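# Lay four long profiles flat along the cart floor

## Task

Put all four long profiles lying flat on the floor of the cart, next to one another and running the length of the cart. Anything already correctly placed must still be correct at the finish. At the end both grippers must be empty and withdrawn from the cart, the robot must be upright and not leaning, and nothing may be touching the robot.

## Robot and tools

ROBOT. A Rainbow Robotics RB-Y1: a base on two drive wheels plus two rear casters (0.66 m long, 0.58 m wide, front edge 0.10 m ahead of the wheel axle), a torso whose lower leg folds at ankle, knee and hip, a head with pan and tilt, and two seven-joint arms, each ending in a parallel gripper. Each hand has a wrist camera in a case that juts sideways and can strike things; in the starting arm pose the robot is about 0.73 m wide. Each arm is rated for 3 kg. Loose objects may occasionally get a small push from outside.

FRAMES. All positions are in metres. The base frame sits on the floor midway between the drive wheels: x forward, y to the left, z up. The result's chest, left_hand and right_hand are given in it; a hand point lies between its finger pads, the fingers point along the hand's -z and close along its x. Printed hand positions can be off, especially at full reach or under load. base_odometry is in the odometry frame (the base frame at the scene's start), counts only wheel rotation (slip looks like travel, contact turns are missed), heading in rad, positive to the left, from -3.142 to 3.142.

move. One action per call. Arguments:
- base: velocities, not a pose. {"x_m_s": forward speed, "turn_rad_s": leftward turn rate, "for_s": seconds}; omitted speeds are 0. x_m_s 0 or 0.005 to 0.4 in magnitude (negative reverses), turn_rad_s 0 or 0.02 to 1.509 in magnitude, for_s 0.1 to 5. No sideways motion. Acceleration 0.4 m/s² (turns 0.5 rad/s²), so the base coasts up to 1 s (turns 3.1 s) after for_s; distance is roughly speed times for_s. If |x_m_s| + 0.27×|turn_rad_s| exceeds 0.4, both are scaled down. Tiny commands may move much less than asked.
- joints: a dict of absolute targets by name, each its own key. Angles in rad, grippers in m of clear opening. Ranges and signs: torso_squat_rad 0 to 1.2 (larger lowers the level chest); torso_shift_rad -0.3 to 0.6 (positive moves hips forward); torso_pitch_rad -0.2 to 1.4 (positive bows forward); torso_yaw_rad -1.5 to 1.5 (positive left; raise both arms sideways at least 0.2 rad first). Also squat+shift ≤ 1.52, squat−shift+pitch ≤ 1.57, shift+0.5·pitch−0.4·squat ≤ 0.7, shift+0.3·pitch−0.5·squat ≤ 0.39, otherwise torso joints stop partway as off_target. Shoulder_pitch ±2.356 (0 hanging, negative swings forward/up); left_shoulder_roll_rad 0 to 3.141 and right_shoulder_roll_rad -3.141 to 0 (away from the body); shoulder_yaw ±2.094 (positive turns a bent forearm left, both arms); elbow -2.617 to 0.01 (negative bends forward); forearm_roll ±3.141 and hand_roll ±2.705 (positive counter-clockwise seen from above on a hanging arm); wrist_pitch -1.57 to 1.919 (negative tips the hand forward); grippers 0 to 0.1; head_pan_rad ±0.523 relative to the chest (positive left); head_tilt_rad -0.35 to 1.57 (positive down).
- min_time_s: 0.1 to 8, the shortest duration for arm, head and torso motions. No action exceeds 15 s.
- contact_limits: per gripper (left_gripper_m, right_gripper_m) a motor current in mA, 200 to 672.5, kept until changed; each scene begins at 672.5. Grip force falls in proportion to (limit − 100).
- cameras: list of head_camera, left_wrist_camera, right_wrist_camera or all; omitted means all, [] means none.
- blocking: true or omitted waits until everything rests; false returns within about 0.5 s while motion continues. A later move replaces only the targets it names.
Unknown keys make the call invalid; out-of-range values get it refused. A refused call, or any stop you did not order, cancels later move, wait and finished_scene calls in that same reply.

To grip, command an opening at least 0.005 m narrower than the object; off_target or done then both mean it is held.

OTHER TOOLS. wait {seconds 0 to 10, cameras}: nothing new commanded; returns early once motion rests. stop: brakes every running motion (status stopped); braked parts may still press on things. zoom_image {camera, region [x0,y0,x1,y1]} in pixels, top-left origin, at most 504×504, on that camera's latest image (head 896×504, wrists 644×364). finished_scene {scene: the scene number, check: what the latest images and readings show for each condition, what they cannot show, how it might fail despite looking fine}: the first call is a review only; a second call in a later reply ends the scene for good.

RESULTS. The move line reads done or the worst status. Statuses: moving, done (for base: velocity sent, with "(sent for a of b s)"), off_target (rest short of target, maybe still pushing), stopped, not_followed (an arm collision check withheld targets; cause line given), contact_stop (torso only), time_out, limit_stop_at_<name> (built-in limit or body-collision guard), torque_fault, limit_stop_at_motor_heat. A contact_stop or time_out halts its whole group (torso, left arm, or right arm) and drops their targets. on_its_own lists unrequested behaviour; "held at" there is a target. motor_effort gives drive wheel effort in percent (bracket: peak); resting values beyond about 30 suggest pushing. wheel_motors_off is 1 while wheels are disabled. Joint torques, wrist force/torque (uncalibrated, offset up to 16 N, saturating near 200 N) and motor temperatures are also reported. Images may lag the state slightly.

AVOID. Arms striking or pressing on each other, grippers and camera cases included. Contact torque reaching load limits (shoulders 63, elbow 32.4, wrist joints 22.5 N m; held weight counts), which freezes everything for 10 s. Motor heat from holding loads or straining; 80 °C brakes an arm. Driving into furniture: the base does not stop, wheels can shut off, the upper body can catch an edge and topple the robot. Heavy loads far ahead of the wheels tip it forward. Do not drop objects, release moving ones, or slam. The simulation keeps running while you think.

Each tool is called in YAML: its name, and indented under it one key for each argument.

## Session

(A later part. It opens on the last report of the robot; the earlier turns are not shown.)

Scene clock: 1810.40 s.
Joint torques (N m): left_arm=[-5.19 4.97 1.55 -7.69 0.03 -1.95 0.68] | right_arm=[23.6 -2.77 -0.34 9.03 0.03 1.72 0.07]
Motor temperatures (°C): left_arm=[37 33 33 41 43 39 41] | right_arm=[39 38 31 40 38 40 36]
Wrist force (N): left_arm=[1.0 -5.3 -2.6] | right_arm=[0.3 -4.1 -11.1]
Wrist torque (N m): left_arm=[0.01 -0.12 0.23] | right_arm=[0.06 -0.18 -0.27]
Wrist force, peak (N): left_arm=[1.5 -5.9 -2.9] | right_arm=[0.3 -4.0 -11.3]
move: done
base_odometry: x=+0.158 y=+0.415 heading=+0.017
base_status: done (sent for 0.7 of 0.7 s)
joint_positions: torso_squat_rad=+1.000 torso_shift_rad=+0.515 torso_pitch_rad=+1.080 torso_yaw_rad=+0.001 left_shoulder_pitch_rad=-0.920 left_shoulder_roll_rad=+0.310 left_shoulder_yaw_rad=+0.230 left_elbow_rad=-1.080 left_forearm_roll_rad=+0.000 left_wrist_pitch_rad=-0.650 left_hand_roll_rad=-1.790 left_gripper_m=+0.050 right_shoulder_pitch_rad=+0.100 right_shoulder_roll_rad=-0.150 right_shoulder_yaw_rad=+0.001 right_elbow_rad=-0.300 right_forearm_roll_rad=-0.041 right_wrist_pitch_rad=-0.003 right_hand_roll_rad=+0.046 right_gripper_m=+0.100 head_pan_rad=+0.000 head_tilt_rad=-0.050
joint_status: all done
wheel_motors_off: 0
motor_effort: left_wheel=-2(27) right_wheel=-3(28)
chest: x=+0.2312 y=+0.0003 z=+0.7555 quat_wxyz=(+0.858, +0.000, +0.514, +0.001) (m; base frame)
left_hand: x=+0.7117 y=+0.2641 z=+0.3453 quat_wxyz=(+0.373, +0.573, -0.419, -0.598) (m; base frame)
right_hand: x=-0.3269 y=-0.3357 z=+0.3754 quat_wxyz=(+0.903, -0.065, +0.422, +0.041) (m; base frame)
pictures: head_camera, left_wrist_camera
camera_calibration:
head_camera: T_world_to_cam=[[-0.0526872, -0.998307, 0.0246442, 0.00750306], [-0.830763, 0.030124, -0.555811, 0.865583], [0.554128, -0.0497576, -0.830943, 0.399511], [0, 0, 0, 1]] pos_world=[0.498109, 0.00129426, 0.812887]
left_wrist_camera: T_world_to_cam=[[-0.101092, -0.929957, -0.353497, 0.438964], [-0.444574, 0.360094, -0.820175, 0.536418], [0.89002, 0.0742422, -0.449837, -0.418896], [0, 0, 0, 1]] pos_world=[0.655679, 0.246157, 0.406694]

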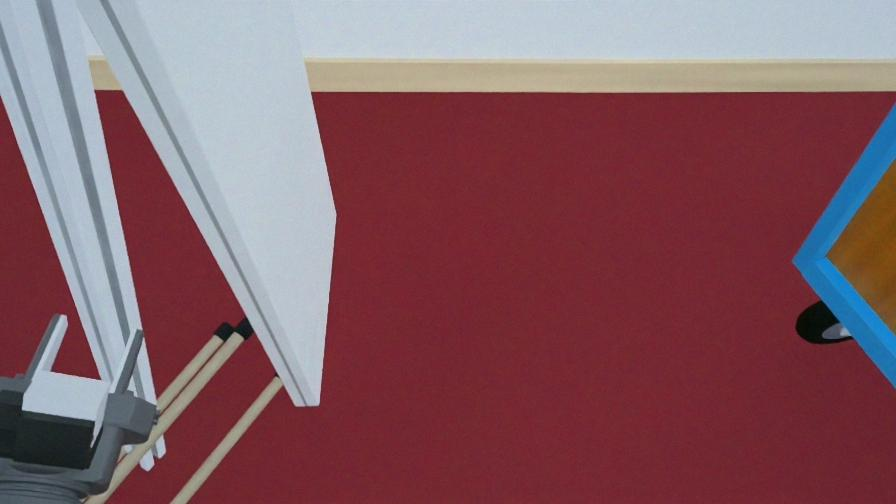

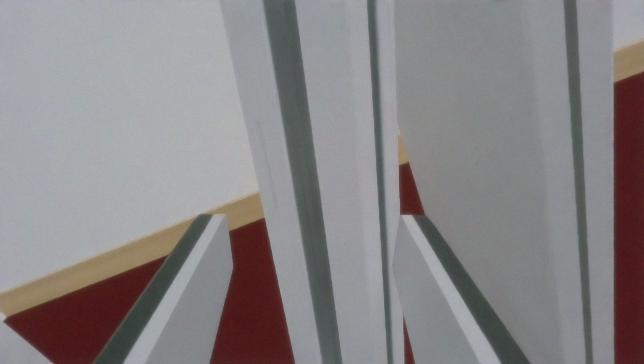

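move:
  joints: {"left_shoulder_roll_rad": 0.293}
  base: {"x_m_s":0.06,"for_s":0.67}
  cameras: ["head_camera","left_wrist_camera"]

zoom_image:
  camera: "head_camera"
  region: [0, 260, 250, 504]

Scene clock: 1822.20 s.
Joint torques (N m): left_arm=[-4.97 4.72 0.77 -7.45 0.25 -1.67 0.53] | right_arm=[23.86 -2.81 -0.18 8.81 0.13 1.54 0.02]
Motor temperatures (°C): left_arm=[37 33 33 41 43 39 41] | right_arm=[40 38 31 40 38 40 36]
Wrist force (N): left_arm=[1.9 -5.6 -2.7] | right_arm=[0.2 -3.9 -10.9]
Wrist torque (N m): left_arm=[0.00 -0.13 0.24] | right_arm=[0.05 -0.20 -0.26]
Wrist force, peak (N): left_arm=[2.6 -6.3 -2.8] | right_arm=[0.2 -4.1 -11.4]
move: done
base_odometry: x=+0.198 y=+0.416 heading=+0.017
base_status: done (sent for 0.67 of 0.67 s)
joint_positions: torso_squat_rad=+1.000 torso_shift_rad=+0.515 torso_pitch_rad=+1.080 torso_yaw_rad=+0.001 left_shoulder_pitch_rad=-0.920 left_shoulder_roll_rad=+0.293 left_shoulder_yaw_rad=+0.230 left_elbow_rad=-1.080 left_forearm_roll_rad=+0.000 left_wrist_pitch_rad=-0.650 left_hand_roll_rad=-1.790 left_gripper_m=+0.050 right_shoulder_pitch_rad=+0.100 right_shoulder_roll_rad=-0.150 right_shoulder_yaw_rad=+0.001 right_elbow_rad=-0.300 right_forearm_roll_rad=-0.041 right_wrist_pitch_rad=-0.003 right_hand_roll_rad=+0.046 right_gripper_m=+0.100 head_pan_rad=+0.000 head_tilt_rad=-0.050
joint_status: all done
wheel_motors_off: 0
motor_effort: left_wheel=-2(28) right_wheel=-3(29)
chest: x=+0.2312 y=+0.0003 z=+0.7554 quat_wxyz=(+0.858, +0.000, +0.514, +0.001) (m; base frame)
left_hand: x=+0.7095 y=+0.2581 z=+0.3427 quat_wxyz=(+0.379, +0.569, -0.422, -0.595) (m; base frame)
right_hand: x=-0.3269 y=-0.3357 z=+0.3754 quat_wxyz=(+0.903, -0.065, +0.422, +0.041) (m; base frame)
pictures: head_camera, left_wrist_camera
camera_calibration:
head_camera: T_world_to_cam=[[-0.0526968, -0.998306, 0.0246476, 0.00750111], [-0.830772, 0.030131, -0.555796, 0.865577], [0.554112, -0.0497653, -0.830953, 0.39951], [0, 0, 0, 1]] pos_world=[0.498119, 0.00128941, 0.812874]
left_wrist_camera: T_world_to_cam=[[-0.0998105, -0.935815, -0.338064, 0.427621], [-0.449425, 0.345528, -0.823788, 0.543957], [0.887725, 0.0697118, -0.455066, -0.413074], [0, 0, 0, 1]] pos_world=[0.653845, 0.241018, 0.404693]

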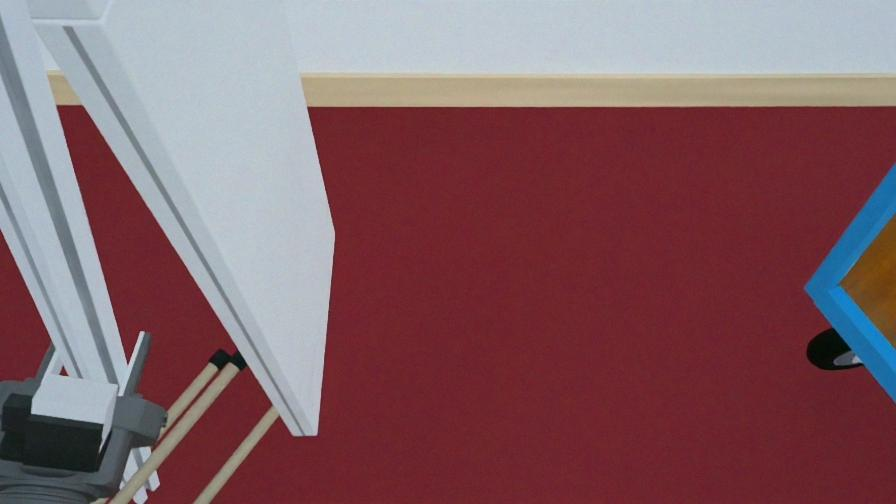

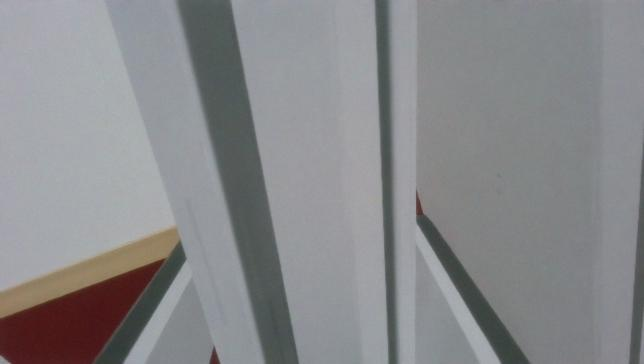

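Scaled by 2.016 from the camera's 896x504 image, which has a finer 1280x720 frame.

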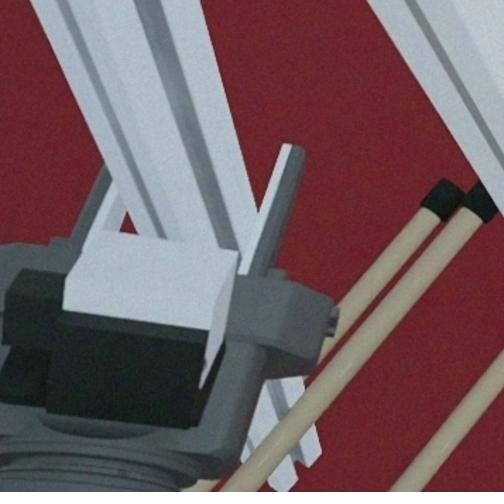

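move:
  joints: {"left_hand_roll_rad": -1.67}
  cameras: ["left_wrist_camera"]

move:
  joints: {"left_gripper_m": 0.036}
  cameras: ["head_camera","left_wrist_camera"]

Scene clock: 1829.23 s.
Joint torques (N m): left_arm=[-5.54 4.6 1.23 -7.62 0.2 -1.88 -0.15] | right_arm=[23.38 -2.82 -0.77 9.01 0.08 1.43 -0.06]
Motor temperatures (°C): left_arm=[37 33 33 41 43 39 41] | right_arm=[40 38 31 40 38 40 36]
Wrist force (N): left_arm=[0.3 -6.0 -2.8] | right_arm=[0.3 -4.0 -10.8]
Wrist torque (N m): left_arm=[0.06 -0.17 0.21] | right_arm=[0.04 -0.18 -0.28]
Wrist force, peak (N): left_arm=[2.4 -6.2 -2.7] | right_arm=[-0.1 -4.1 -11.3]
move: done
base_odometry: x=+0.198 y=+0.416 heading=+0.017
base_status: not commanded
joint_positions: torso_squat_rad=+1.000 torso_shift_rad=+0.515 torso_pitch_rad=+1.080 torso_yaw_rad=+0.001 left_shoulder_pitch_rad=-0.920 left_shoulder_roll_rad=+0.293 left_shoulder_yaw_rad=+0.230 left_elbow_rad=-1.080 left_forearm_roll_rad=+0.000 left_wrist_pitch_rad=-0.650 left_hand_roll_rad=-1.670 left_gripper_m=+0.050 right_shoulder_pitch_rad=+0.100 right_shoulder_roll_rad=-0.150 right_shoulder_yaw_rad=+0.001 right_elbow_rad=-0.300 right_forearm_roll_rad=-0.041 right_wrist_pitch_rad=-0.003 right_hand_roll_rad=+0.046 right_gripper_m=+0.100 head_pan_rad=+0.000 head_tilt_rad=-0.050
joint_status: all done
wheel_motors_off: 0
motor_effort: left_wheel=-3(3) right_wheel=-3(6)
chest: x=+0.2312 y=+0.0003 z=+0.7554 quat_wxyz=(+0.858, +0.000, +0.514, +0.001) (m; base frame)
left_hand: x=+0.7095 y=+0.2581 z=+0.3427 quat_wxyz=(+0.414, +0.543, -0.455, -0.572) (m; base frame)
right_hand: x=-0.3269 y=-0.3357 z=+0.3754 quat_wxyz=(+0.903, -0.065, +0.422, +0.041) (m; base frame)
pictures: left_wrist_camera
camera_calibration:
left_wrist_camera: T_world_to_cam=[[-0.102636, -0.969417, -0.222927, 0.39884], [-0.456465, 0.245021, -0.855339, 0.585709], [0.883802, 0.0139699, -0.467653, -0.391588], [0, 0, 0, 1]] pos_world=[0.654377, 0.248601, 0.406764]

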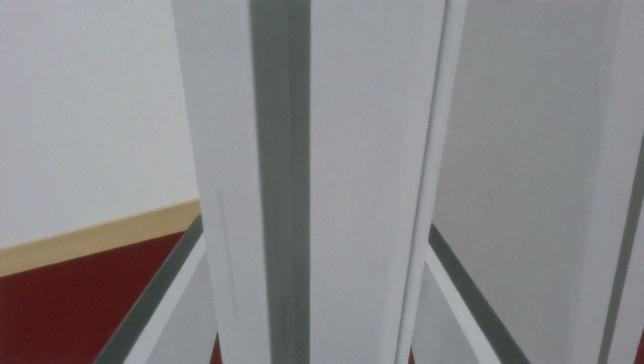

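Scene clock: 1829.93 s.
Joint torques (N m): left_arm=[-4.53 5.19 0.79 -8.17 -0.18 -2.28 -0.02] | right_arm=[23.82 -2.81 -0.64 8.91 -0.06 1.63 -0.21]
Motor temperatures (°C): left_arm=[37 33 33 41 43 39 41] | right_arm=[40 38 31 40 38 40 36]
Wrist force (N): left_arm=[0.9 -8.9 -2.1] | right_arm=[0.2 -4.1 -11.2]
Wrist torque (N m): left_arm=[0.15 -0.70 0.74] | right_arm=[0.05 -0.19 -0.27]
Wrist force, peak (N): left_arm=[-2.3 -9.1 -2.9] | right_arm=[0.2 -4.1 -11.2]
move: off_target
base_odometry: x=+0.198 y=+0.416 heading=+0.017
base_status: not commanded
joint_positions: torso_squat_rad=+1.000 torso_shift_rad=+0.515 torso_pitch_rad=+1.080 torso_yaw_rad=+0.001 left_shoulder_pitch_rad=-0.920 left_shoulder_roll_rad=+0.293 left_shoulder_yaw_rad=+0.230 left_elbow_rad=-1.080 left_forearm_roll_rad=+0.000 left_wrist_pitch_rad=-0.650 left_hand_roll_rad=-1.670 left_gripper_m=+0.041 right_shoulder_pitch_rad=+0.100 right_shoulder_roll_rad=-0.150 right_shoulder_yaw_rad=+0.001 right_elbow_rad=-0.300 right_forearm_roll_rad=-0.041 right_wrist_pitch_rad=-0.003 right_hand_roll_rad=+0.046 right_gripper_m=+0.100 head_pan_rad=+0.000 head_tilt_rad=-0.050
joint_status: left_gripper_m off_target (ended at +0.041, target +0.036)
wheel_motors_off: 0
motor_effort: left_wheel=-1(3) right_wheel=-5(5)
chest: x=+0.2312 y=+0.0003 z=+0.7554 quat_wxyz=(+0.858, +0.000, +0.514, +0.001) (m; base frame)
left_hand: x=+0.7094 y=+0.2582 z=+0.3426 quat_wxyz=(+0.414, +0.543, -0.455, -0.572) (m; base frame)
right_hand: x=-0.3269 y=-0.3357 z=+0.3755 quat_wxyz=(+0.903, -0.065, +0.422, +0.041) (m; base frame)
pictures: head_camera, left_wrist_camera
camera_calibration:
head_camera: T_world_to_cam=[[-0.0526788, -0.998307, 0.0246609, 0.00749472], [-0.830773, 0.0301087, -0.555796, 0.865577], [0.554113, -0.0497663, -0.830953, 0.39951], [0, 0, 0, 1]] pos_world=[0.498119, 0.00130279, 0.812874]
left_wrist_camera: T_world_to_cam=[[-0.102633, -0.969428, -0.222881, 0.398835], [-0.456819, 0.244974, -0.855163, 0.585739], [0.883619, 0.0140489, -0.467996, -0.391356], [0, 0, 0, 1]] pos_world=[0.65432, 0.248649, 0.406643]

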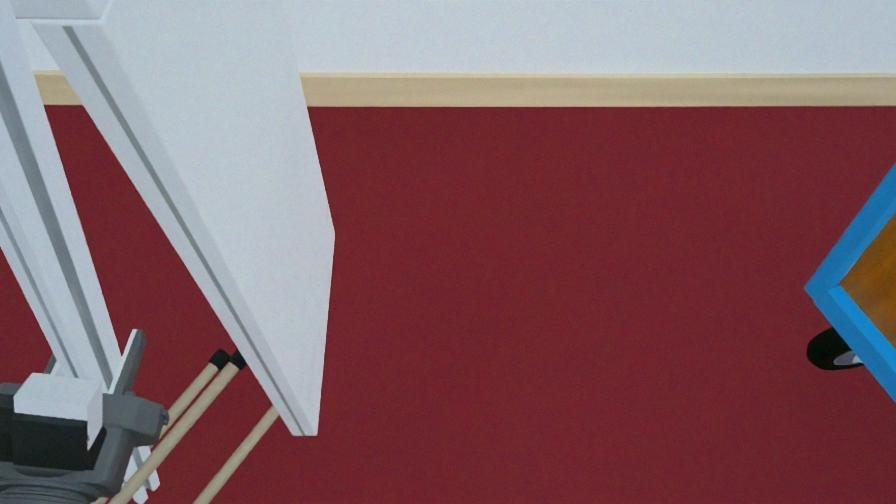

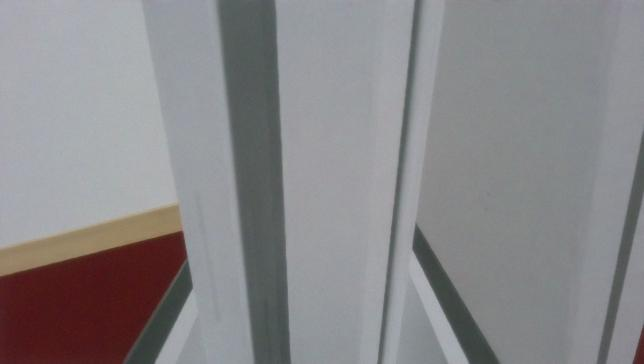

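move:
  joints: {"left_gripper_m": 0.0}
  cameras: ["head_camera","left_wrist_camera"]

Scene clock: 1832.77 s.
Joint torques (N m): left_arm=[-6.04 4.8 1.39 -8.36 0.02 -2.53 0.07] | right_arm=[22.82 -2.01 -0.67 8.9 -0.17 1.41 0.08]
Motor temperatures (°C): left_arm=[36 33 33 41 43 39 41] | right_arm=[40 38 31 40 38 40 36]
Wrist force (N): left_arm=[1.0 -8.1 -2.1] | right_arm=[0.2 -4.1 -11.2]
Wrist torque (N m): left_arm=[0.13 -0.65 0.75] | right_arm=[0.06 -0.19 -0.27]
Wrist force, peak (N): left_arm=[1.0 -9.1 -2.1] | right_arm=[0.1 -3.8 -11.5]
move: off_target
base_odometry: x=+0.198 y=+0.416 heading=+0.017
base_status: not commanded
joint_positions: torso_squat_rad=+1.000 torso_shift_rad=+0.515 torso_pitch_rad=+1.080 torso_yaw_rad=+0.001 left_shoulder_pitch_rad=-0.920 left_shoulder_roll_rad=+0.293 left_shoulder_yaw_rad=+0.230 left_elbow_rad=-1.080 left_forearm_roll_rad=+0.000 left_wrist_pitch_rad=-0.650 left_hand_roll_rad=-1.670 left_gripper_m=+0.041 right_shoulder_pitch_rad=+0.100 right_shoulder_roll_rad=-0.150 right_shoulder_yaw_rad=+0.001 right_elbow_rad=-0.300 right_forearm_roll_rad=-0.041 right_wrist_pitch_rad=-0.003 right_hand_roll_rad=+0.046 right_gripper_m=+0.100 head_pan_rad=+0.000 head_tilt_rad=-0.050
joint_status: left_gripper_m off_target (ended at +0.041, target +0.000)
wheel_motors_off: 0
motor_effort: left_wheel=-2(2) right_wheel=-1(4)
chest: x=+0.2312 y=+0.0003 z=+0.7554 quat_wxyz=(+0.858, +0.000, +0.514, +0.001) (m; base frame)
left_hand: x=+0.7094 y=+0.2582 z=+0.3426 quat_wxyz=(+0.414, +0.543, -0.455, -0.572) (m; base frame)
right_hand: x=-0.3269 y=-0.3357 z=+0.3755 quat_wxyz=(+0.903, -0.065, +0.422, +0.041) (m; base frame)
pictures: head_camera, left_wrist_camera
camera_calibration:
head_camera: T_world_to_cam=[[-0.0526787, -0.998307, 0.0246607, 0.00749482], [-0.830773, 0.0301087, -0.555797, 0.865577], [0.554113, -0.0497661, -0.830952, 0.39951], [0, 0, 0, 1]] pos_world=[0.498119, 0.00130278, 0.812874]
left_wrist_camera: T_world_to_cam=[[-0.102633, -0.969428, -0.222882, 0.398835], [-0.456819, 0.244974, -0.855163, 0.585739], [0.883619, 0.0140489, -0.467995, -0.391356], [0, 0, 0, 1]] pos_world=[0.65432, 0.248649, 0.406643]

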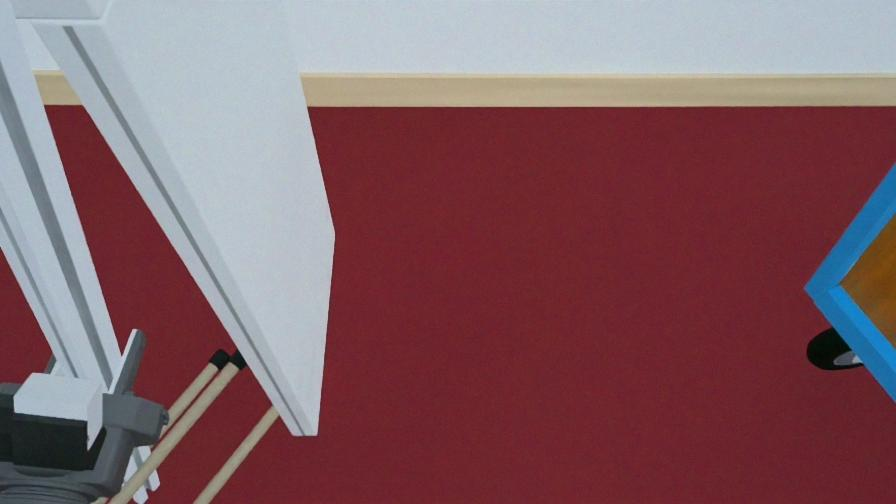

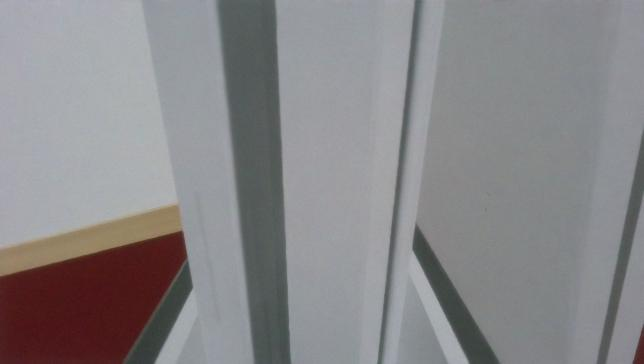

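move:
  joints: {"torso_squat_rad": 0.96}
  base: {"x_m_s":-0.03,"for_s":0.5}
  cameras: ["head_camera","left_wrist_camera"]

Scene clock: 1841.87 s.
Joint torques (N m): left_arm=[-7.56 5.5 1.66 -11.24 0.02 -4.4 0.28] | right_arm=[23.3 -2.4 -0.5 9.07 -0.12 1.59 0.11]
Motor temperatures (°C): left_arm=[36 33 33 41 43 39 41] | right_arm=[40 38 31 40 38 40 36]
Wrist force (N): left_arm=[3.7 -17.3 -4.3] | right_arm=[0.2 -3.6 -11.1]
Wrist torque (N m): left_arm=[0.37 -0.38 0.69] | right_arm=[-0.01 -0.19 -0.29]
Wrist force, peak (N): left_arm=[5.5 -19.0 -1.6] | right_arm=[0.4 -4.0 -11.3]
move: done
base_odometry: x=+0.183 y=+0.416 heading=+0.017
base_status: done (sent for 0.5 of 0.5 s)
joint_positions: torso_squat_rad=+0.960 torso_shift_rad=+0.515 torso_pitch_rad=+1.081 torso_yaw_rad=+0.001 left_shoulder_pitch_rad=-0.919 left_shoulder_roll_rad=+0.293 left_shoulder_yaw_rad=+0.230 left_elbow_rad=-1.079 left_forearm_roll_rad=+0.000 left_wrist_pitch_rad=-0.649 left_hand_roll_rad=-1.670 left_gripper_m=+0.040 right_shoulder_pitch_rad=+0.100 right_shoulder_roll_rad=-0.150 right_shoulder_yaw_rad=+0.001 right_elbow_rad=-0.300 right_forearm_roll_rad=-0.041 right_wrist_pitch_rad=-0.003 right_hand_roll_rad=+0.046 right_gripper_m=+0.100 head_pan_rad=+0.000 head_tilt_rad=-0.050
joint_status: all done
wheel_motors_off: 0
motor_effort: left_wheel=+1(21) right_wheel=+1(24)
chest: x=+0.2428 y=+0.0003 z=+0.7755 quat_wxyz=(+0.858, +0.000, +0.514, +0.001) (m; base frame)
left_hand: x=+0.7204 y=+0.2582 z=+0.3617 quat_wxyz=(+0.415, +0.542, -0.455, -0.572) (m; base frame)
right_hand: x=-0.3155 y=-0.3357 z=+0.3959 quat_wxyz=(+0.903, -0.065, +0.422, +0.041) (m; base frame)
pictures: head_camera, left_wrist_camera
camera_calibration:
head_camera: T_world_to_cam=[[-0.0526806, -0.998305, 0.0247187, 0.00756909], [-0.831077, 0.0301054, -0.555342, 0.886087], [0.553657, -0.0497989, -0.831255, 0.410098], [0, 0, 0, 1]] pos_world=[0.509752, 0.00130272, 0.83279]
left_wrist_camera: T_world_to_cam=[[-0.102981, -0.969448, -0.222634, 0.404417], [-0.458991, 0.244884, -0.854025, 0.608215], [0.882452, 0.0142387, -0.470186, -0.390497], [0, 0, 0, 1]] pos_world=[0.665408, 0.248679, 0.425861]

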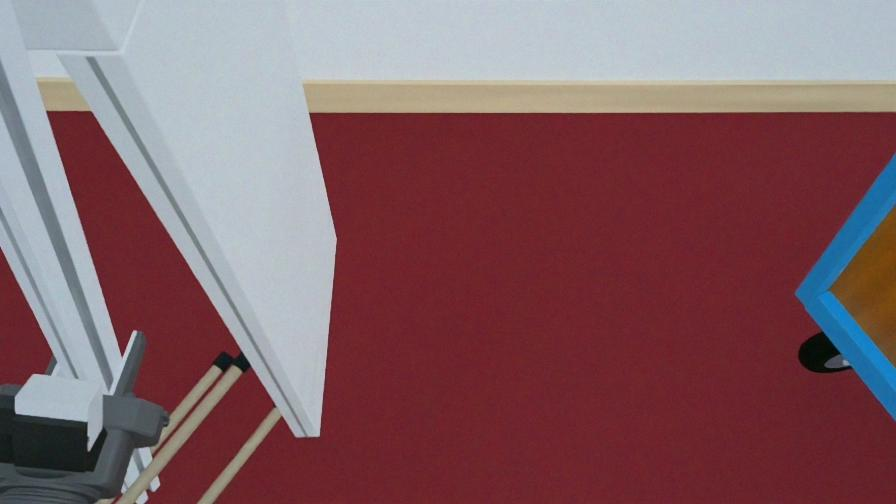

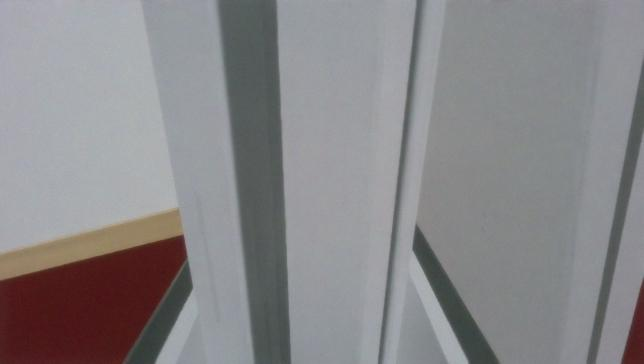

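move:
  base: {"x_m_s":-0.1,"for_s":4.5}
  cameras: ["head_camera","left_wrist_camera"]

Scene clock: 1849.37 s.
Joint torques (N m): left_arm=[-0.47 2.52 1.66 -4.17 1.29 0.64 0.8] | right_arm=[23.29 -2.28 -0.83 9.24 0.01 1.34 0.09]
Motor temperatures (°C): left_arm=[36 33 33 41 43 39 41] | right_arm=[40 38 31 40 38 40 36]
Wrist force (N): left_arm=[2.9 -6.1 -7.3] | right_arm=[0.2 -3.5 -11.0]
Wrist torque (N m): left_arm=[2.49 -0.18 0.00] | right_arm=[-0.02 -0.19 -0.28]
Wrist force, peak (N): left_arm=[-3.1 -13.8 -14.7] | right_arm=[0.3 -3.7 -11.5]
move: done
base_odometry: x=-0.267 y=+0.408 heading=+0.018
base_status: done (sent for 4.5 of 4.5 s)
joint_positions: torso_squat_rad=+0.960 torso_shift_rad=+0.515 torso_pitch_rad=+1.080 torso_yaw_rad=+0.001 left_shoulder_pitch_rad=-0.921 left_shoulder_roll_rad=+0.293 left_shoulder_yaw_rad=+0.230 left_elbow_rad=-1.081 left_forearm_roll_rad=+0.000 left_wrist_pitch_rad=-0.651 left_hand_roll_rad=-1.670 left_gripper_m=+0.031 right_shoulder_pitch_rad=+0.100 right_shoulder_roll_rad=-0.150 right_shoulder_yaw_rad=+0.001 right_elbow_rad=-0.300 right_forearm_roll_rad=-0.041 right_wrist_pitch_rad=-0.003 right_hand_roll_rad=+0.046 right_gripper_m=+0.100 head_pan_rad=+0.000 head_tilt_rad=-0.050
joint_status: not commanded
wheel_motors_off: 0
on_its_own: left_gripper_m moved -0.009 toward your old target +0.000
motor_effort: left_wheel=+9(27) right_wheel=-5(33)
chest: x=+0.2426 y=+0.0002 z=+0.7757 quat_wxyz=(+0.858, +0.000, +0.514, +0.001) (m; base frame)
left_hand: x=+0.7216 y=+0.2577 z=+0.3640 quat_wxyz=(+0.413, +0.543, -0.456, -0.571) (m; base frame)
right_hand: x=-0.3155 y=-0.3357 z=+0.3957 quat_wxyz=(+0.903, -0.065, +0.422, +0.041) (m; base frame)
pictures: head_camera, left_wrist_camera
camera_calibration:
head_camera: T_world_to_cam=[[-0.0527781, -0.998302, 0.0246436, 0.00760651], [-0.830662, 0.0301912, -0.555958, 0.886402], [0.55427, -0.0498129, -0.830845, 0.409944], [0, 0, 0, 1]] pos_world=[0.509482, 0.00125257, 0.833215]
left_wrist_camera: T_world_to_cam=[[-0.102934, -0.969273, -0.223417, 0.404806], [-0.45393, 0.245631, -0.856512, 0.607977], [0.885072, 0.0132516, -0.465265, -0.393927], [0, 0, 0, 1]] pos_world=[0.666301, 0.248249, 0.4279]

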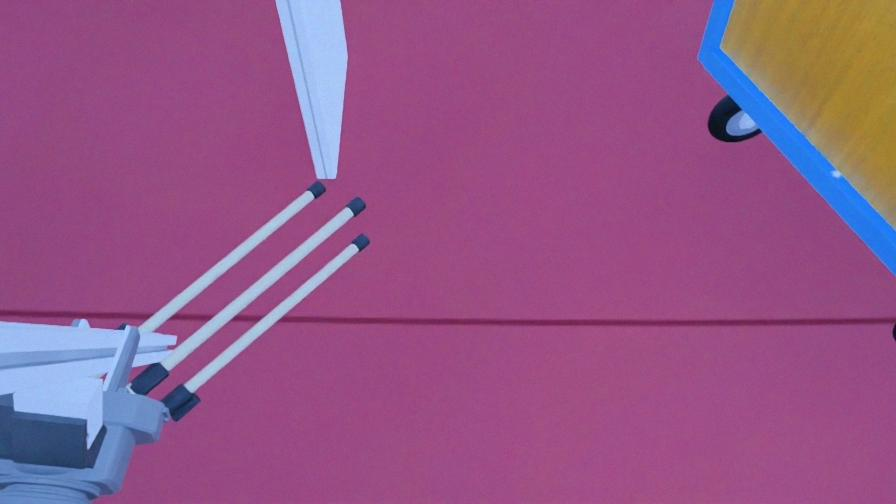

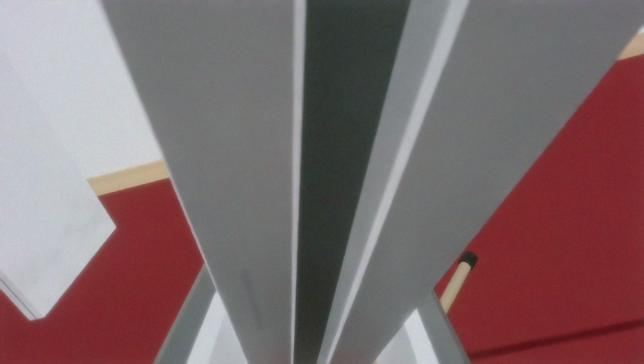

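move:
  joints: {"head_pan_rad":0.5,"head_tilt_rad":-0.3}
  cameras: ["head_camera"]

move:
  joints: {"head_pan_rad":0.5,"head_tilt_rad":0.3}
  cameras: ["head_camera"]

Scene clock: 1863.30 s.
Joint torques (N m): left_arm=[-0.22 3.46 2.27 -4.47 1.14 0.74 0.6] | right_arm=[22.59 -2.5 -0.25 9.27 -0.11 1.46 -0.02]
Motor temperatures (°C): left_arm=[36 33 33 41 43 39 41] | right_arm=[40 38 31 40 38 40 36]
Wrist force (N): left_arm=[2.9 -5.8 -7.6] | right_arm=[0.0 -3.4 -11.3]
Wrist torque (N m): left_arm=[2.46 -0.14 -0.02] | right_arm=[-0.03 -0.22 -0.29]
Wrist force, peak (N): left_arm=[3.2 -6.4 -7.9] | right_arm=[0.0 -3.9 -11.3]
move: done
base_odometry: x=-0.267 y=+0.408 heading=+0.018
base_status: not commanded
joint_positions: torso_squat_rad=+0.960 torso_shift_rad=+0.515 torso_pitch_rad=+1.080 torso_yaw_rad=+0.001 left_shoulder_pitch_rad=-0.921 left_shoulder_roll_rad=+0.293 left_shoulder_yaw_rad=+0.230 left_elbow_rad=-1.081 left_forearm_roll_rad=+0.000 left_wrist_pitch_rad=-0.651 left_hand_roll_rad=-1.670 left_gripper_m=+0.031 right_shoulder_pitch_rad=+0.100 right_shoulder_roll_rad=-0.150 right_shoulder_yaw_rad=+0.001 right_elbow_rad=-0.300 right_forearm_roll_rad=-0.041 right_wrist_pitch_rad=-0.003 right_hand_roll_rad=+0.046 right_gripper_m=+0.100 head_pan_rad=+0.500 head_tilt_rad=-0.300
joint_status: all done
wheel_motors_off: 0
motor_effort: left_wheel=+9(9) right_wheel=-7(9)
chest: x=+0.2426 y=+0.0002 z=+0.7757 quat_wxyz=(+0.858, +0.000, +0.514, +0.001) (m; base frame)
left_hand: x=+0.7216 y=+0.2577 z=+0.3640 quat_wxyz=(+0.413, +0.543, -0.456, -0.571) (m; base frame)
right_hand: x=-0.3155 y=-0.3357 z=+0.3957 quat_wxyz=(+0.903, -0.065, +0.422, +0.041) (m; base frame)
pictures: head_camera
camera_calibration:
head_camera: T_world_to_cam=[[0.170215, -0.893528, -0.415493, 0.286198], [-0.694141, 0.190554, -0.694159, 0.945268], [0.699425, 0.406567, -0.587799, 0.140681], [0, 0, 0, 1]] pos_world=[0.509039, 0.018405, 0.857772]

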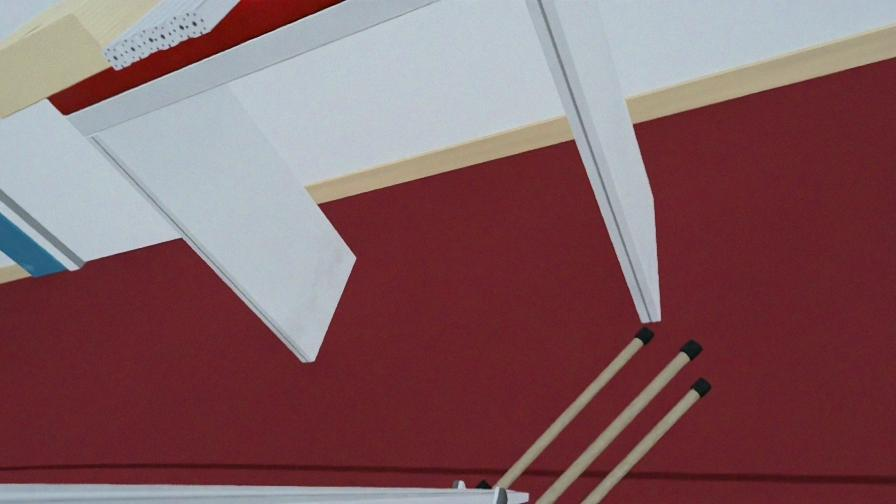

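Scene clock: 1864.37 s.
Joint torques (N m): left_arm=[-1.06 3.14 1.19 -4.37 1 0.77 0.68] | right_arm=[23.56 -2.77 -0.82 9.21 0.03 1.48 -0.08]
Motor temperatures (°C): left_arm=[36 33 33 41 43 39 41] | right_arm=[40 38 31 40 38 40 36]
Wrist force (N): left_arm=[2.9 -5.9 -8.0] | right_arm=[0.1 -3.6 -11.0]
Wrist torque (N m): left_arm=[2.44 -0.16 -0.02] | right_arm=[0.00 -0.20 -0.28]
Wrist force, peak (N): left_arm=[3.3 -6.4 -7.7] | right_arm=[0.0 -3.8 -11.3]
move: done
base_odometry: x=-0.267 y=+0.408 heading=+0.018
base_status: not commanded
joint_positions: torso_squat_rad=+0.960 torso_shift_rad=+0.515 torso_pitch_rad=+1.080 torso_yaw_rad=+0.001 left_shoulder_pitch_rad=-0.921 left_shoulder_roll_rad=+0.293 left_shoulder_yaw_rad=+0.230 left_elbow_rad=-1.081 left_forearm_roll_rad=+0.000 left_wrist_pitch_rad=-0.651 left_hand_roll_rad=-1.670 left_gripper_m=+0.031 right_shoulder_pitch_rad=+0.100 right_shoulder_roll_rad=-0.150 right_shoulder_yaw_rad=+0.001 right_elbow_rad=-0.300 right_forearm_roll_rad=-0.041 right_wrist_pitch_rad=-0.003 right_hand_roll_rad=+0.046 right_gripper_m=+0.100 head_pan_rad=+0.500 head_tilt_rad=+0.300
joint_status: all done
wheel_motors_off: 0
motor_effort: left_wheel=+8(9) right_wheel=-9(11)
chest: x=+0.2426 y=+0.0002 z=+0.7757 quat_wxyz=(+0.858, +0.000, +0.514, +0.001) (m; base frame)
left_hand: x=+0.7216 y=+0.2577 z=+0.3640 quat_wxyz=(+0.413, +0.543, -0.456, -0.571) (m; base frame)
right_hand: x=-0.3155 y=-0.3357 z=+0.3957 quat_wxyz=(+0.903, -0.065, +0.422, +0.041) (m; base frame)
pictures: head_camera
camera_calibration:
head_camera: T_world_to_cam=[[0.187934, -0.902923, -0.386536, 0.253961], [-0.963419, -0.0929129, -0.251376, 0.684375], [0.191059, 0.419639, -0.887355, 0.613801], [0, 0, 0, 1]] pos_world=[0.49434, 0.0353194, 0.814861]

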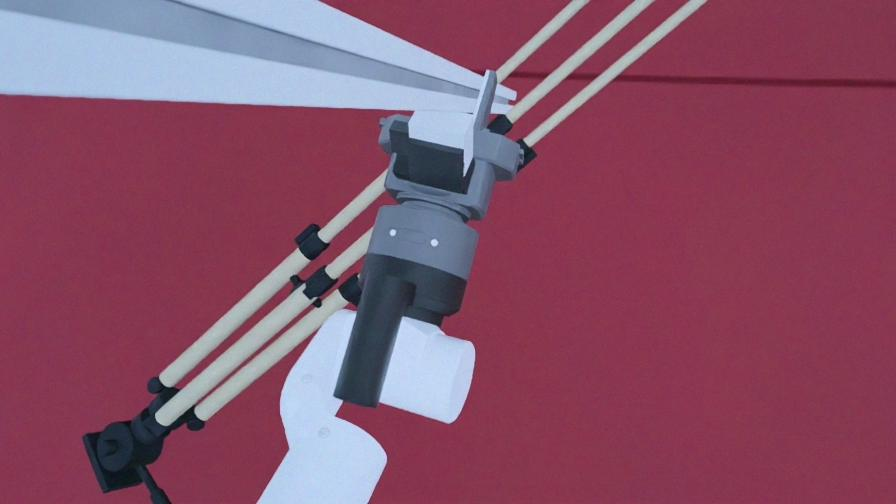

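move:
  joints: {"torso_squat_rad":0.75,"torso_shift_rad":0.43}
  cameras: ["head_camera","left_wrist_camera"]

Scene clock: 1881.37 s.
Joint torques (N m): left_arm=[-8.22 4.69 1.2 -10.43 0.46 -3.44 0.84] | right_arm=[23.41 -2.32 -0.5 9.29 -0.03 1.63 -0.11]
Motor temperatures (°C): left_arm=[36 33 33 40 43 39 41] | right_arm=[40 38 31 40 38 40 36]
Wrist force (N): left_arm=[3.2 -15.0 -2.9] | right_arm=[0.0 -3.9 -11.0]
Wrist torque (N m): left_arm=[0.71 0.09 -0.24] | right_arm=[0.03 -0.20 -0.26]
Wrist force, peak (N): left_arm=[4.0 -20.2 -2.1] | right_arm=[-0.1 -3.8 -11.4]
move: done
base_odometry: x=-0.267 y=+0.408 heading=+0.018
base_status: not commanded
joint_positions: torso_squat_rad=+0.750 torso_shift_rad=+0.430 torso_pitch_rad=+1.081 torso_yaw_rad=+0.001 left_shoulder_pitch_rad=-0.919 left_shoulder_roll_rad=+0.293 left_shoulder_yaw_rad=+0.230 left_elbow_rad=-1.079 left_forearm_roll_rad=+0.000 left_wrist_pitch_rad=-0.650 left_hand_roll_rad=-1.670 left_gripper_m=+0.031 right_shoulder_pitch_rad=+0.100 right_shoulder_roll_rad=-0.150 right_shoulder_yaw_rad=+0.001 right_elbow_rad=-0.300 right_forearm_roll_rad=-0.041 right_wrist_pitch_rad=-0.003 right_hand_roll_rad=+0.046 right_gripper_m=+0.100 head_pan_rad=+0.500 head_tilt_rad=+0.300
joint_status: all done
wheel_motors_off: 0
motor_effort: left_wheel=+11(13) right_wheel=-13(16)
chest: x=+0.2586 y=+0.0003 z=+0.8917 quat_wxyz=(+0.858, +0.000, +0.514, +0.001) (m; base frame)
left_hand: x=+0.7363 y=+0.2583 z=+0.4782 quat_wxyz=(+0.415, +0.542, -0.455, -0.572) (m; base frame)
right_hand: x=-0.2997 y=-0.3357 z=+0.5120 quat_wxyz=(+0.903, -0.065, +0.422, +0.041) (m; base frame)
pictures: head_camera, left_wrist_camera
camera_calibration:
head_camera: T_world_to_cam=[[0.187772, -0.902919, -0.386625, 0.295945], [-0.963553, -0.092972, -0.250842, 0.728465], [0.190545, 0.419635, -0.887468, 0.713901], [0, 0, 0, 1]] pos_world=[0.510314, 0.0353629, 0.930714]
left_wrist_camera: T_world_to_cam=[[-0.102945, -0.969316, -0.223225, 0.432291], [-0.45833, 0.245398, -0.854233, 0.714468], [0.8828, 0.014372, -0.469529, -0.350355], [0, 0, 0, 1]] pos_world=[0.681257, 0.248732, 0.542318]

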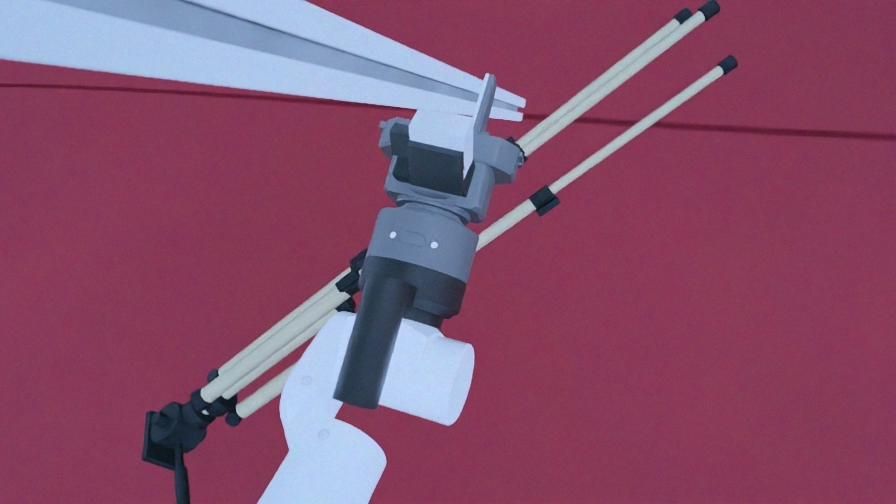

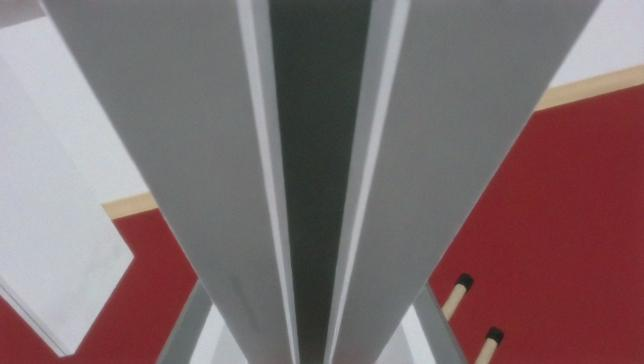

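move:
  joints: {"torso_squat_rad":0.6,"torso_shift_rad":0.25,"torso_pitch_rad":0.8,"left_wrist_pitch_rad":0.1,"left_hand_roll_rad":-1.2}
  min_time_s: 2
  cameras: ["head_camera","left_wrist_camera"]

Scene clock: 1909.90 s.
Joint torques (N m): left_arm=[-14.02 6.61 1.38 -12.75 -0.09 -3.72 -0.06] | right_arm=[18.94 -3.56 -0.72 7.02 -0.16 0.87 0.17]
Motor temperatures (°C): left_arm=[36 33 33 42 43 40 41] | right_arm=[40 38 31 40 38 40 36]
Wrist force (N): left_arm=[-3.5 -13.5 -9.3] | right_arm=[-1.3 -3.9 -12.2]
Wrist torque (N m): left_arm=[-0.21 -0.35 0.47] | right_arm=[0.08 -0.27 -0.28]
Wrist force, peak (N): left_arm=[-3.4 -14.0 -9.4] | right_arm=[-1.5 -4.0 -12.5]
move: done
base_odometry: x=-0.267 y=+0.408 heading=+0.018
base_status: not commanded
joint_positions: torso_squat_rad=+0.600 torso_shift_rad=+0.250 torso_pitch_rad=+0.801 torso_yaw_rad=+0.001 left_shoulder_pitch_rad=-0.919 left_shoulder_roll_rad=+0.293 left_shoulder_yaw_rad=+0.230 left_elbow_rad=-1.079 left_forearm_roll_rad=+0.000 left_wrist_pitch_rad=+0.101 left_hand_roll_rad=-1.200 left_gripper_m=+0.031 right_shoulder_pitch_rad=+0.100 right_shoulder_roll_rad=-0.150 right_shoulder_yaw_rad=+0.001 right_elbow_rad=-0.300 right_forearm_roll_rad=-0.041 right_wrist_pitch_rad=-0.003 right_hand_roll_rad=+0.046 right_gripper_m=+0.100 head_pan_rad=+0.500 head_tilt_rad=+0.300
joint_status: all done
wheel_motors_off: 0
motor_effort: left_wheel=+12(13) right_wheel=-11(15)
chest: x=+0.1371 y=+0.0003 z=+1.0557 quat_wxyz=(+0.921, +0.000, +0.390, +0.001) (m; base frame)
left_hand: x=+0.6958 y=+0.2856 z=+0.6239 quat_wxyz=(+0.670, +0.346, -0.398, -0.523) (m; base frame)
right_hand: x=-0.2945 y=-0.3357 z=+0.5365 quat_wxyz=(+0.953, -0.070, +0.292, +0.031) (m; base frame)
pictures: head_camera, left_wrist_camera
camera_calibration:
head_camera: T_world_to_cam=[[0.287318, -0.902911, -0.319687, 0.297849], [-0.856733, -0.0930055, -0.507305, 0.908682], [0.428319, 0.419644, -0.800276, 0.757912], [0, 0, 0, 1]] pos_world=[0.368293, 0.0353907, 1.16274]
left_wrist_camera: T_world_to_cam=[[0.114466, -0.972202, 0.204258, 0.0699829], [-0.799212, -0.212243, -0.562328, 0.999491], [0.590049, -0.0988781, -0.80129, 0.196457], [0, 0, 0, 1]] pos_world=[0.674875, 0.299598, 0.705167]

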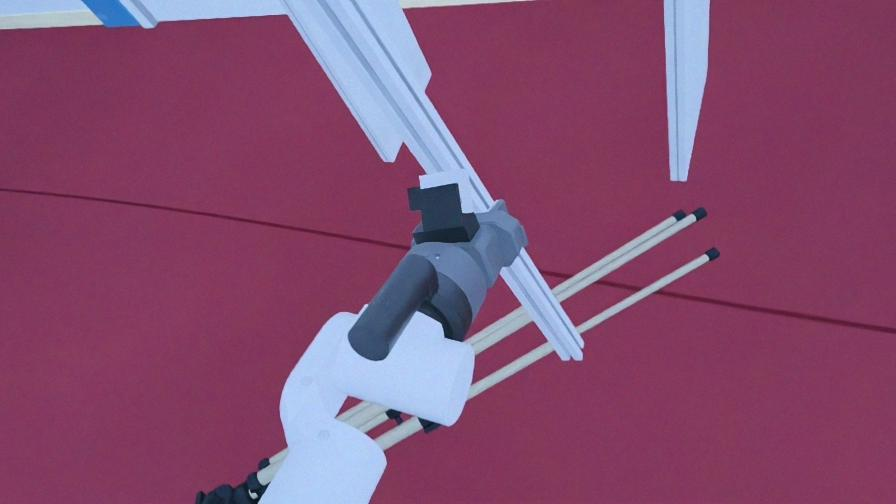

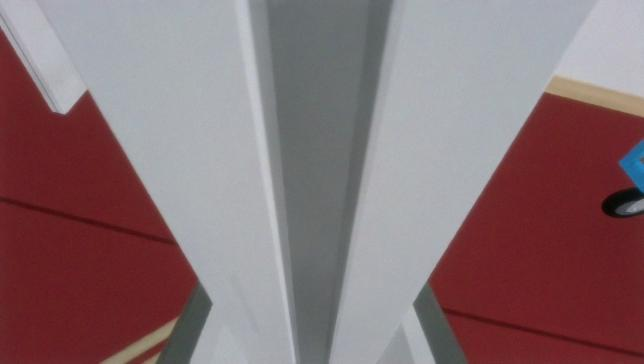

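move:
  joints: {"left_wrist_pitch_rad":1.15,"left_hand_roll_rad":0.2,"left_shoulder_roll_rad":0.2,"left_shoulder_yaw_rad":0.1}
  min_time_s: 3
  cameras: ["head_camera","left_wrist_camera"]

Scene clock: 1919.30 s.
Joint torques (N m): left_arm=[-10.62 2.67 0.3 -7.99 -0.29 0.61 0.85] | right_arm=[18.68 -3.87 -0.77 7.24 0.17 1.39 -0.13]
Motor temperatures (°C): left_arm=[37 33 33 42 43 40 41] | right_arm=[40 38 31 40 38 40 36]
Wrist force (N): left_arm=[-1.0 -1.4 -14.7] | right_arm=[-1.3 -4.0 -12.4]
Wrist torque (N m): left_arm=[-0.15 -0.64 -0.14] | right_arm=[0.08 -0.26 -0.29]
Wrist force, peak (N): left_arm=[-8.0 -13.5 -14.2] | right_arm=[-1.4 -3.9 -12.6]
move: done
base_odometry: x=-0.267 y=+0.408 heading=+0.018
base_status: not commanded
joint_positions: torso_squat_rad=+0.600 torso_shift_rad=+0.250 torso_pitch_rad=+0.800 torso_yaw_rad=+0.001 left_shoulder_pitch_rad=-0.920 left_shoulder_roll_rad=+0.200 left_shoulder_yaw_rad=+0.100 left_elbow_rad=-1.080 left_forearm_roll_rad=+0.000 left_wrist_pitch_rad=+1.150 left_hand_roll_rad=+0.200 left_gripper_m=+0.032 right_shoulder_pitch_rad=+0.100 right_shoulder_roll_rad=-0.150 right_shoulder_yaw_rad=+0.001 right_elbow_rad=-0.300 right_forearm_roll_rad=-0.041 right_wrist_pitch_rad=-0.003 right_hand_roll_rad=+0.046 right_gripper_m=+0.100 head_pan_rad=+0.500 head_tilt_rad=+0.300
joint_status: all done
wheel_motors_off: 0
motor_effort: left_wheel=+11(14) right_wheel=-11(13)
chest: x=+0.1371 y=+0.0003 z=+1.0558 quat_wxyz=(+0.921, +0.000, +0.390, +0.001) (m; base frame)
left_hand: x=+0.4860 y=+0.2243 z=+0.4841 quat_wxyz=(+0.999, +0.039, -0.020, +0.016) (m; base frame)
right_hand: x=-0.2945 y=-0.3357 z=+0.5364 quat_wxyz=(+0.953, -0.070, +0.292, +0.031) (m; base frame)
pictures: head_camera, left_wrist_camera
camera_calibration:
head_camera: T_world_to_cam=[[0.287332, -0.902938, -0.3196, 0.297781], [-0.856661, -0.0929991, -0.507427, 0.908785], [0.428453, 0.419589, -0.800234, 0.757904], [0, 0, 0, 1]] pos_world=[0.368233, 0.0353866, 1.16281]
left_wrist_camera: T_world_to_cam=[[0.995903, 0.0479768, 0.0766491, -0.532473], [0.0127009, -0.913458, 0.406736, 0.0337695], [0.0895296, -0.404096, -0.910325, 0.566617], [0, 0, 0, 1]] pos_world=[0.479133, 0.285361, 0.542883]

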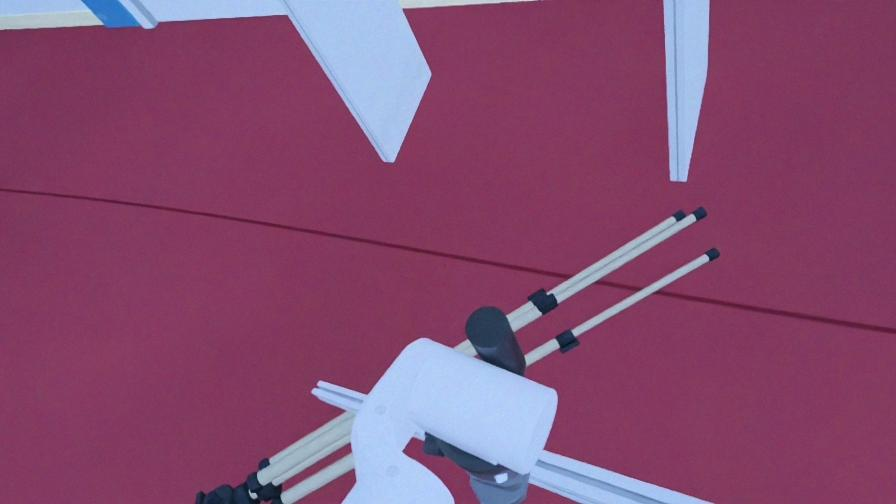

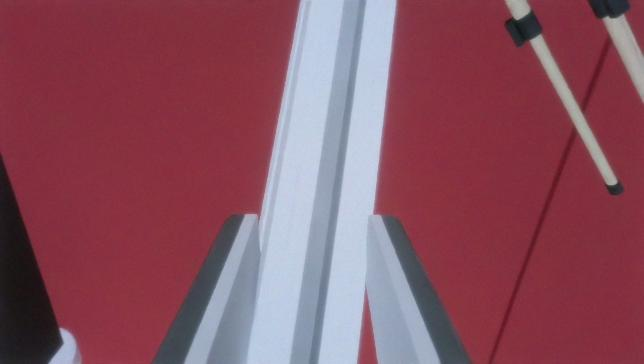

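move:
  joints: {"torso_squat_rad":0.4,"torso_shift_rad":0.0,"torso_pitch_rad":0.3,"left_wrist_pitch_rad":1.6,"left_shoulder_pitch_rad":-0.85,"left_elbow_rad":-1.1,"head_pan_rad":0.3,"head_tilt_rad":0.6}
  min_time_s: 2.5
  cameras: ["head_camera","left_wrist_camera"]

Scene clock: 1930.40 s.
Joint torques (N m): left_arm=[-17.04 5.66 0.62 -8.69 -0.69 0.3 0.38] | right_arm=[7.22 -4.99 -0.23 1.79 0.16 0.14 0.06]
Motor temperatures (°C): left_arm=[37 33 33 42 43 39 41] | right_arm=[39 38 31 40 38 40 36]
Wrist force (N): left_arm=[-0.5 -0.4 -8.2] | right_arm=[-4.3 -3.8 -13.3]
Wrist torque (N m): left_arm=[-0.29 -0.11 0.30] | right_arm=[0.05 -0.45 -0.30]
Wrist force, peak (N): left_arm=[-1.6 -4.2 -18.2] | right_arm=[-4.4 -3.7 -13.5]
move: done
base_odometry: x=-0.267 y=+0.408 heading=+0.018
base_status: not commanded
joint_positions: torso_squat_rad=+0.400 torso_shift_rad=+0.000 torso_pitch_rad=+0.300 torso_yaw_rad=+0.001 left_shoulder_pitch_rad=-0.850 left_shoulder_roll_rad=+0.200 left_shoulder_yaw_rad=+0.100 left_elbow_rad=-1.100 left_forearm_roll_rad=+0.000 left_wrist_pitch_rad=+1.600 left_hand_roll_rad=+0.200 left_gripper_m=+0.001 right_shoulder_pitch_rad=+0.100 right_shoulder_roll_rad=-0.150 right_shoulder_yaw_rad=+0.001 right_elbow_rad=-0.300 right_forearm_roll_rad=-0.041 right_wrist_pitch_rad=-0.003 right_hand_roll_rad=+0.046 right_gripper_m=+0.100 head_pan_rad=+0.300 head_tilt_rad=+0.600
joint_status: all done
wheel_motors_off: 0
on_its_own: left_gripper_m moved -0.031 to your old target +0.000
motor_effort: left_wheel=+13(15) right_wheel=-13(16)
chest: x=-0.1366 y=+0.0003 z=+1.2208 quat_wxyz=(+0.989, +0.000, +0.149, +0.001) (m; base frame)
left_hand: x=+0.3209 y=+0.2513 z=+0.8328 quat_wxyz=(+0.996, +0.074, -0.025, +0.051) (m; base frame)
right_hand: x=-0.2661 y=-0.3357 z=+0.5582 quat_wxyz=(+0.996, -0.075, +0.047, +0.013) (m; base frame)
pictures: head_camera, left_wrist_camera
camera_calibration:
head_camera: T_world_to_cam=[[0.229024, -0.970944, -0.0693983, 0.116464], [-0.73772, -0.126614, -0.663128, 0.94722], [0.635073, 0.203068, -0.745282, 1.02441], [0, 0, 0, 1]] pos_world=[0.0215359, 0.0249864, 1.39968]
left_wrist_camera: T_world_to_cam=[[0.989051, 0.114155, 0.0935276, -0.424592], [0.07558, -0.936154, 0.34337, -0.0429814], [0.126754, -0.332542, -0.934532, 0.900002], [0, 0, 0, 1]] pos_world=[0.309113, 0.30752, 0.89555]

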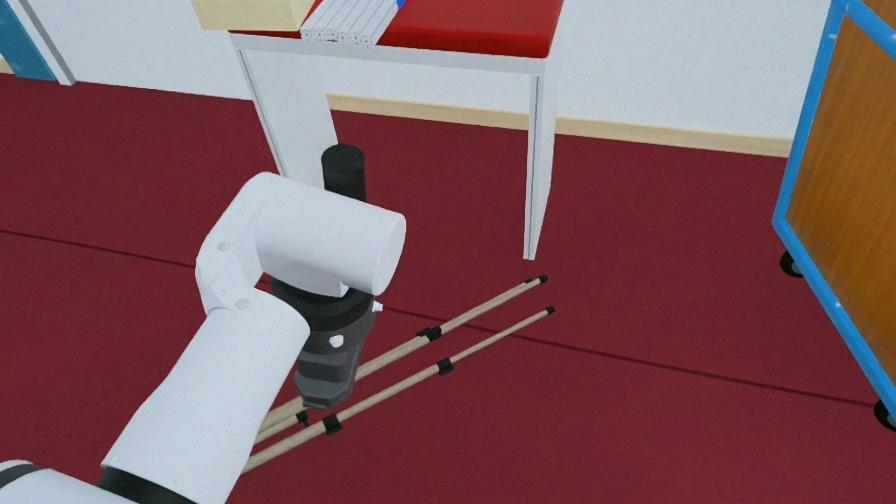

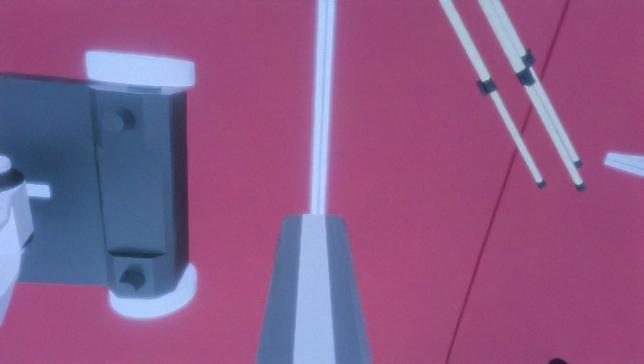

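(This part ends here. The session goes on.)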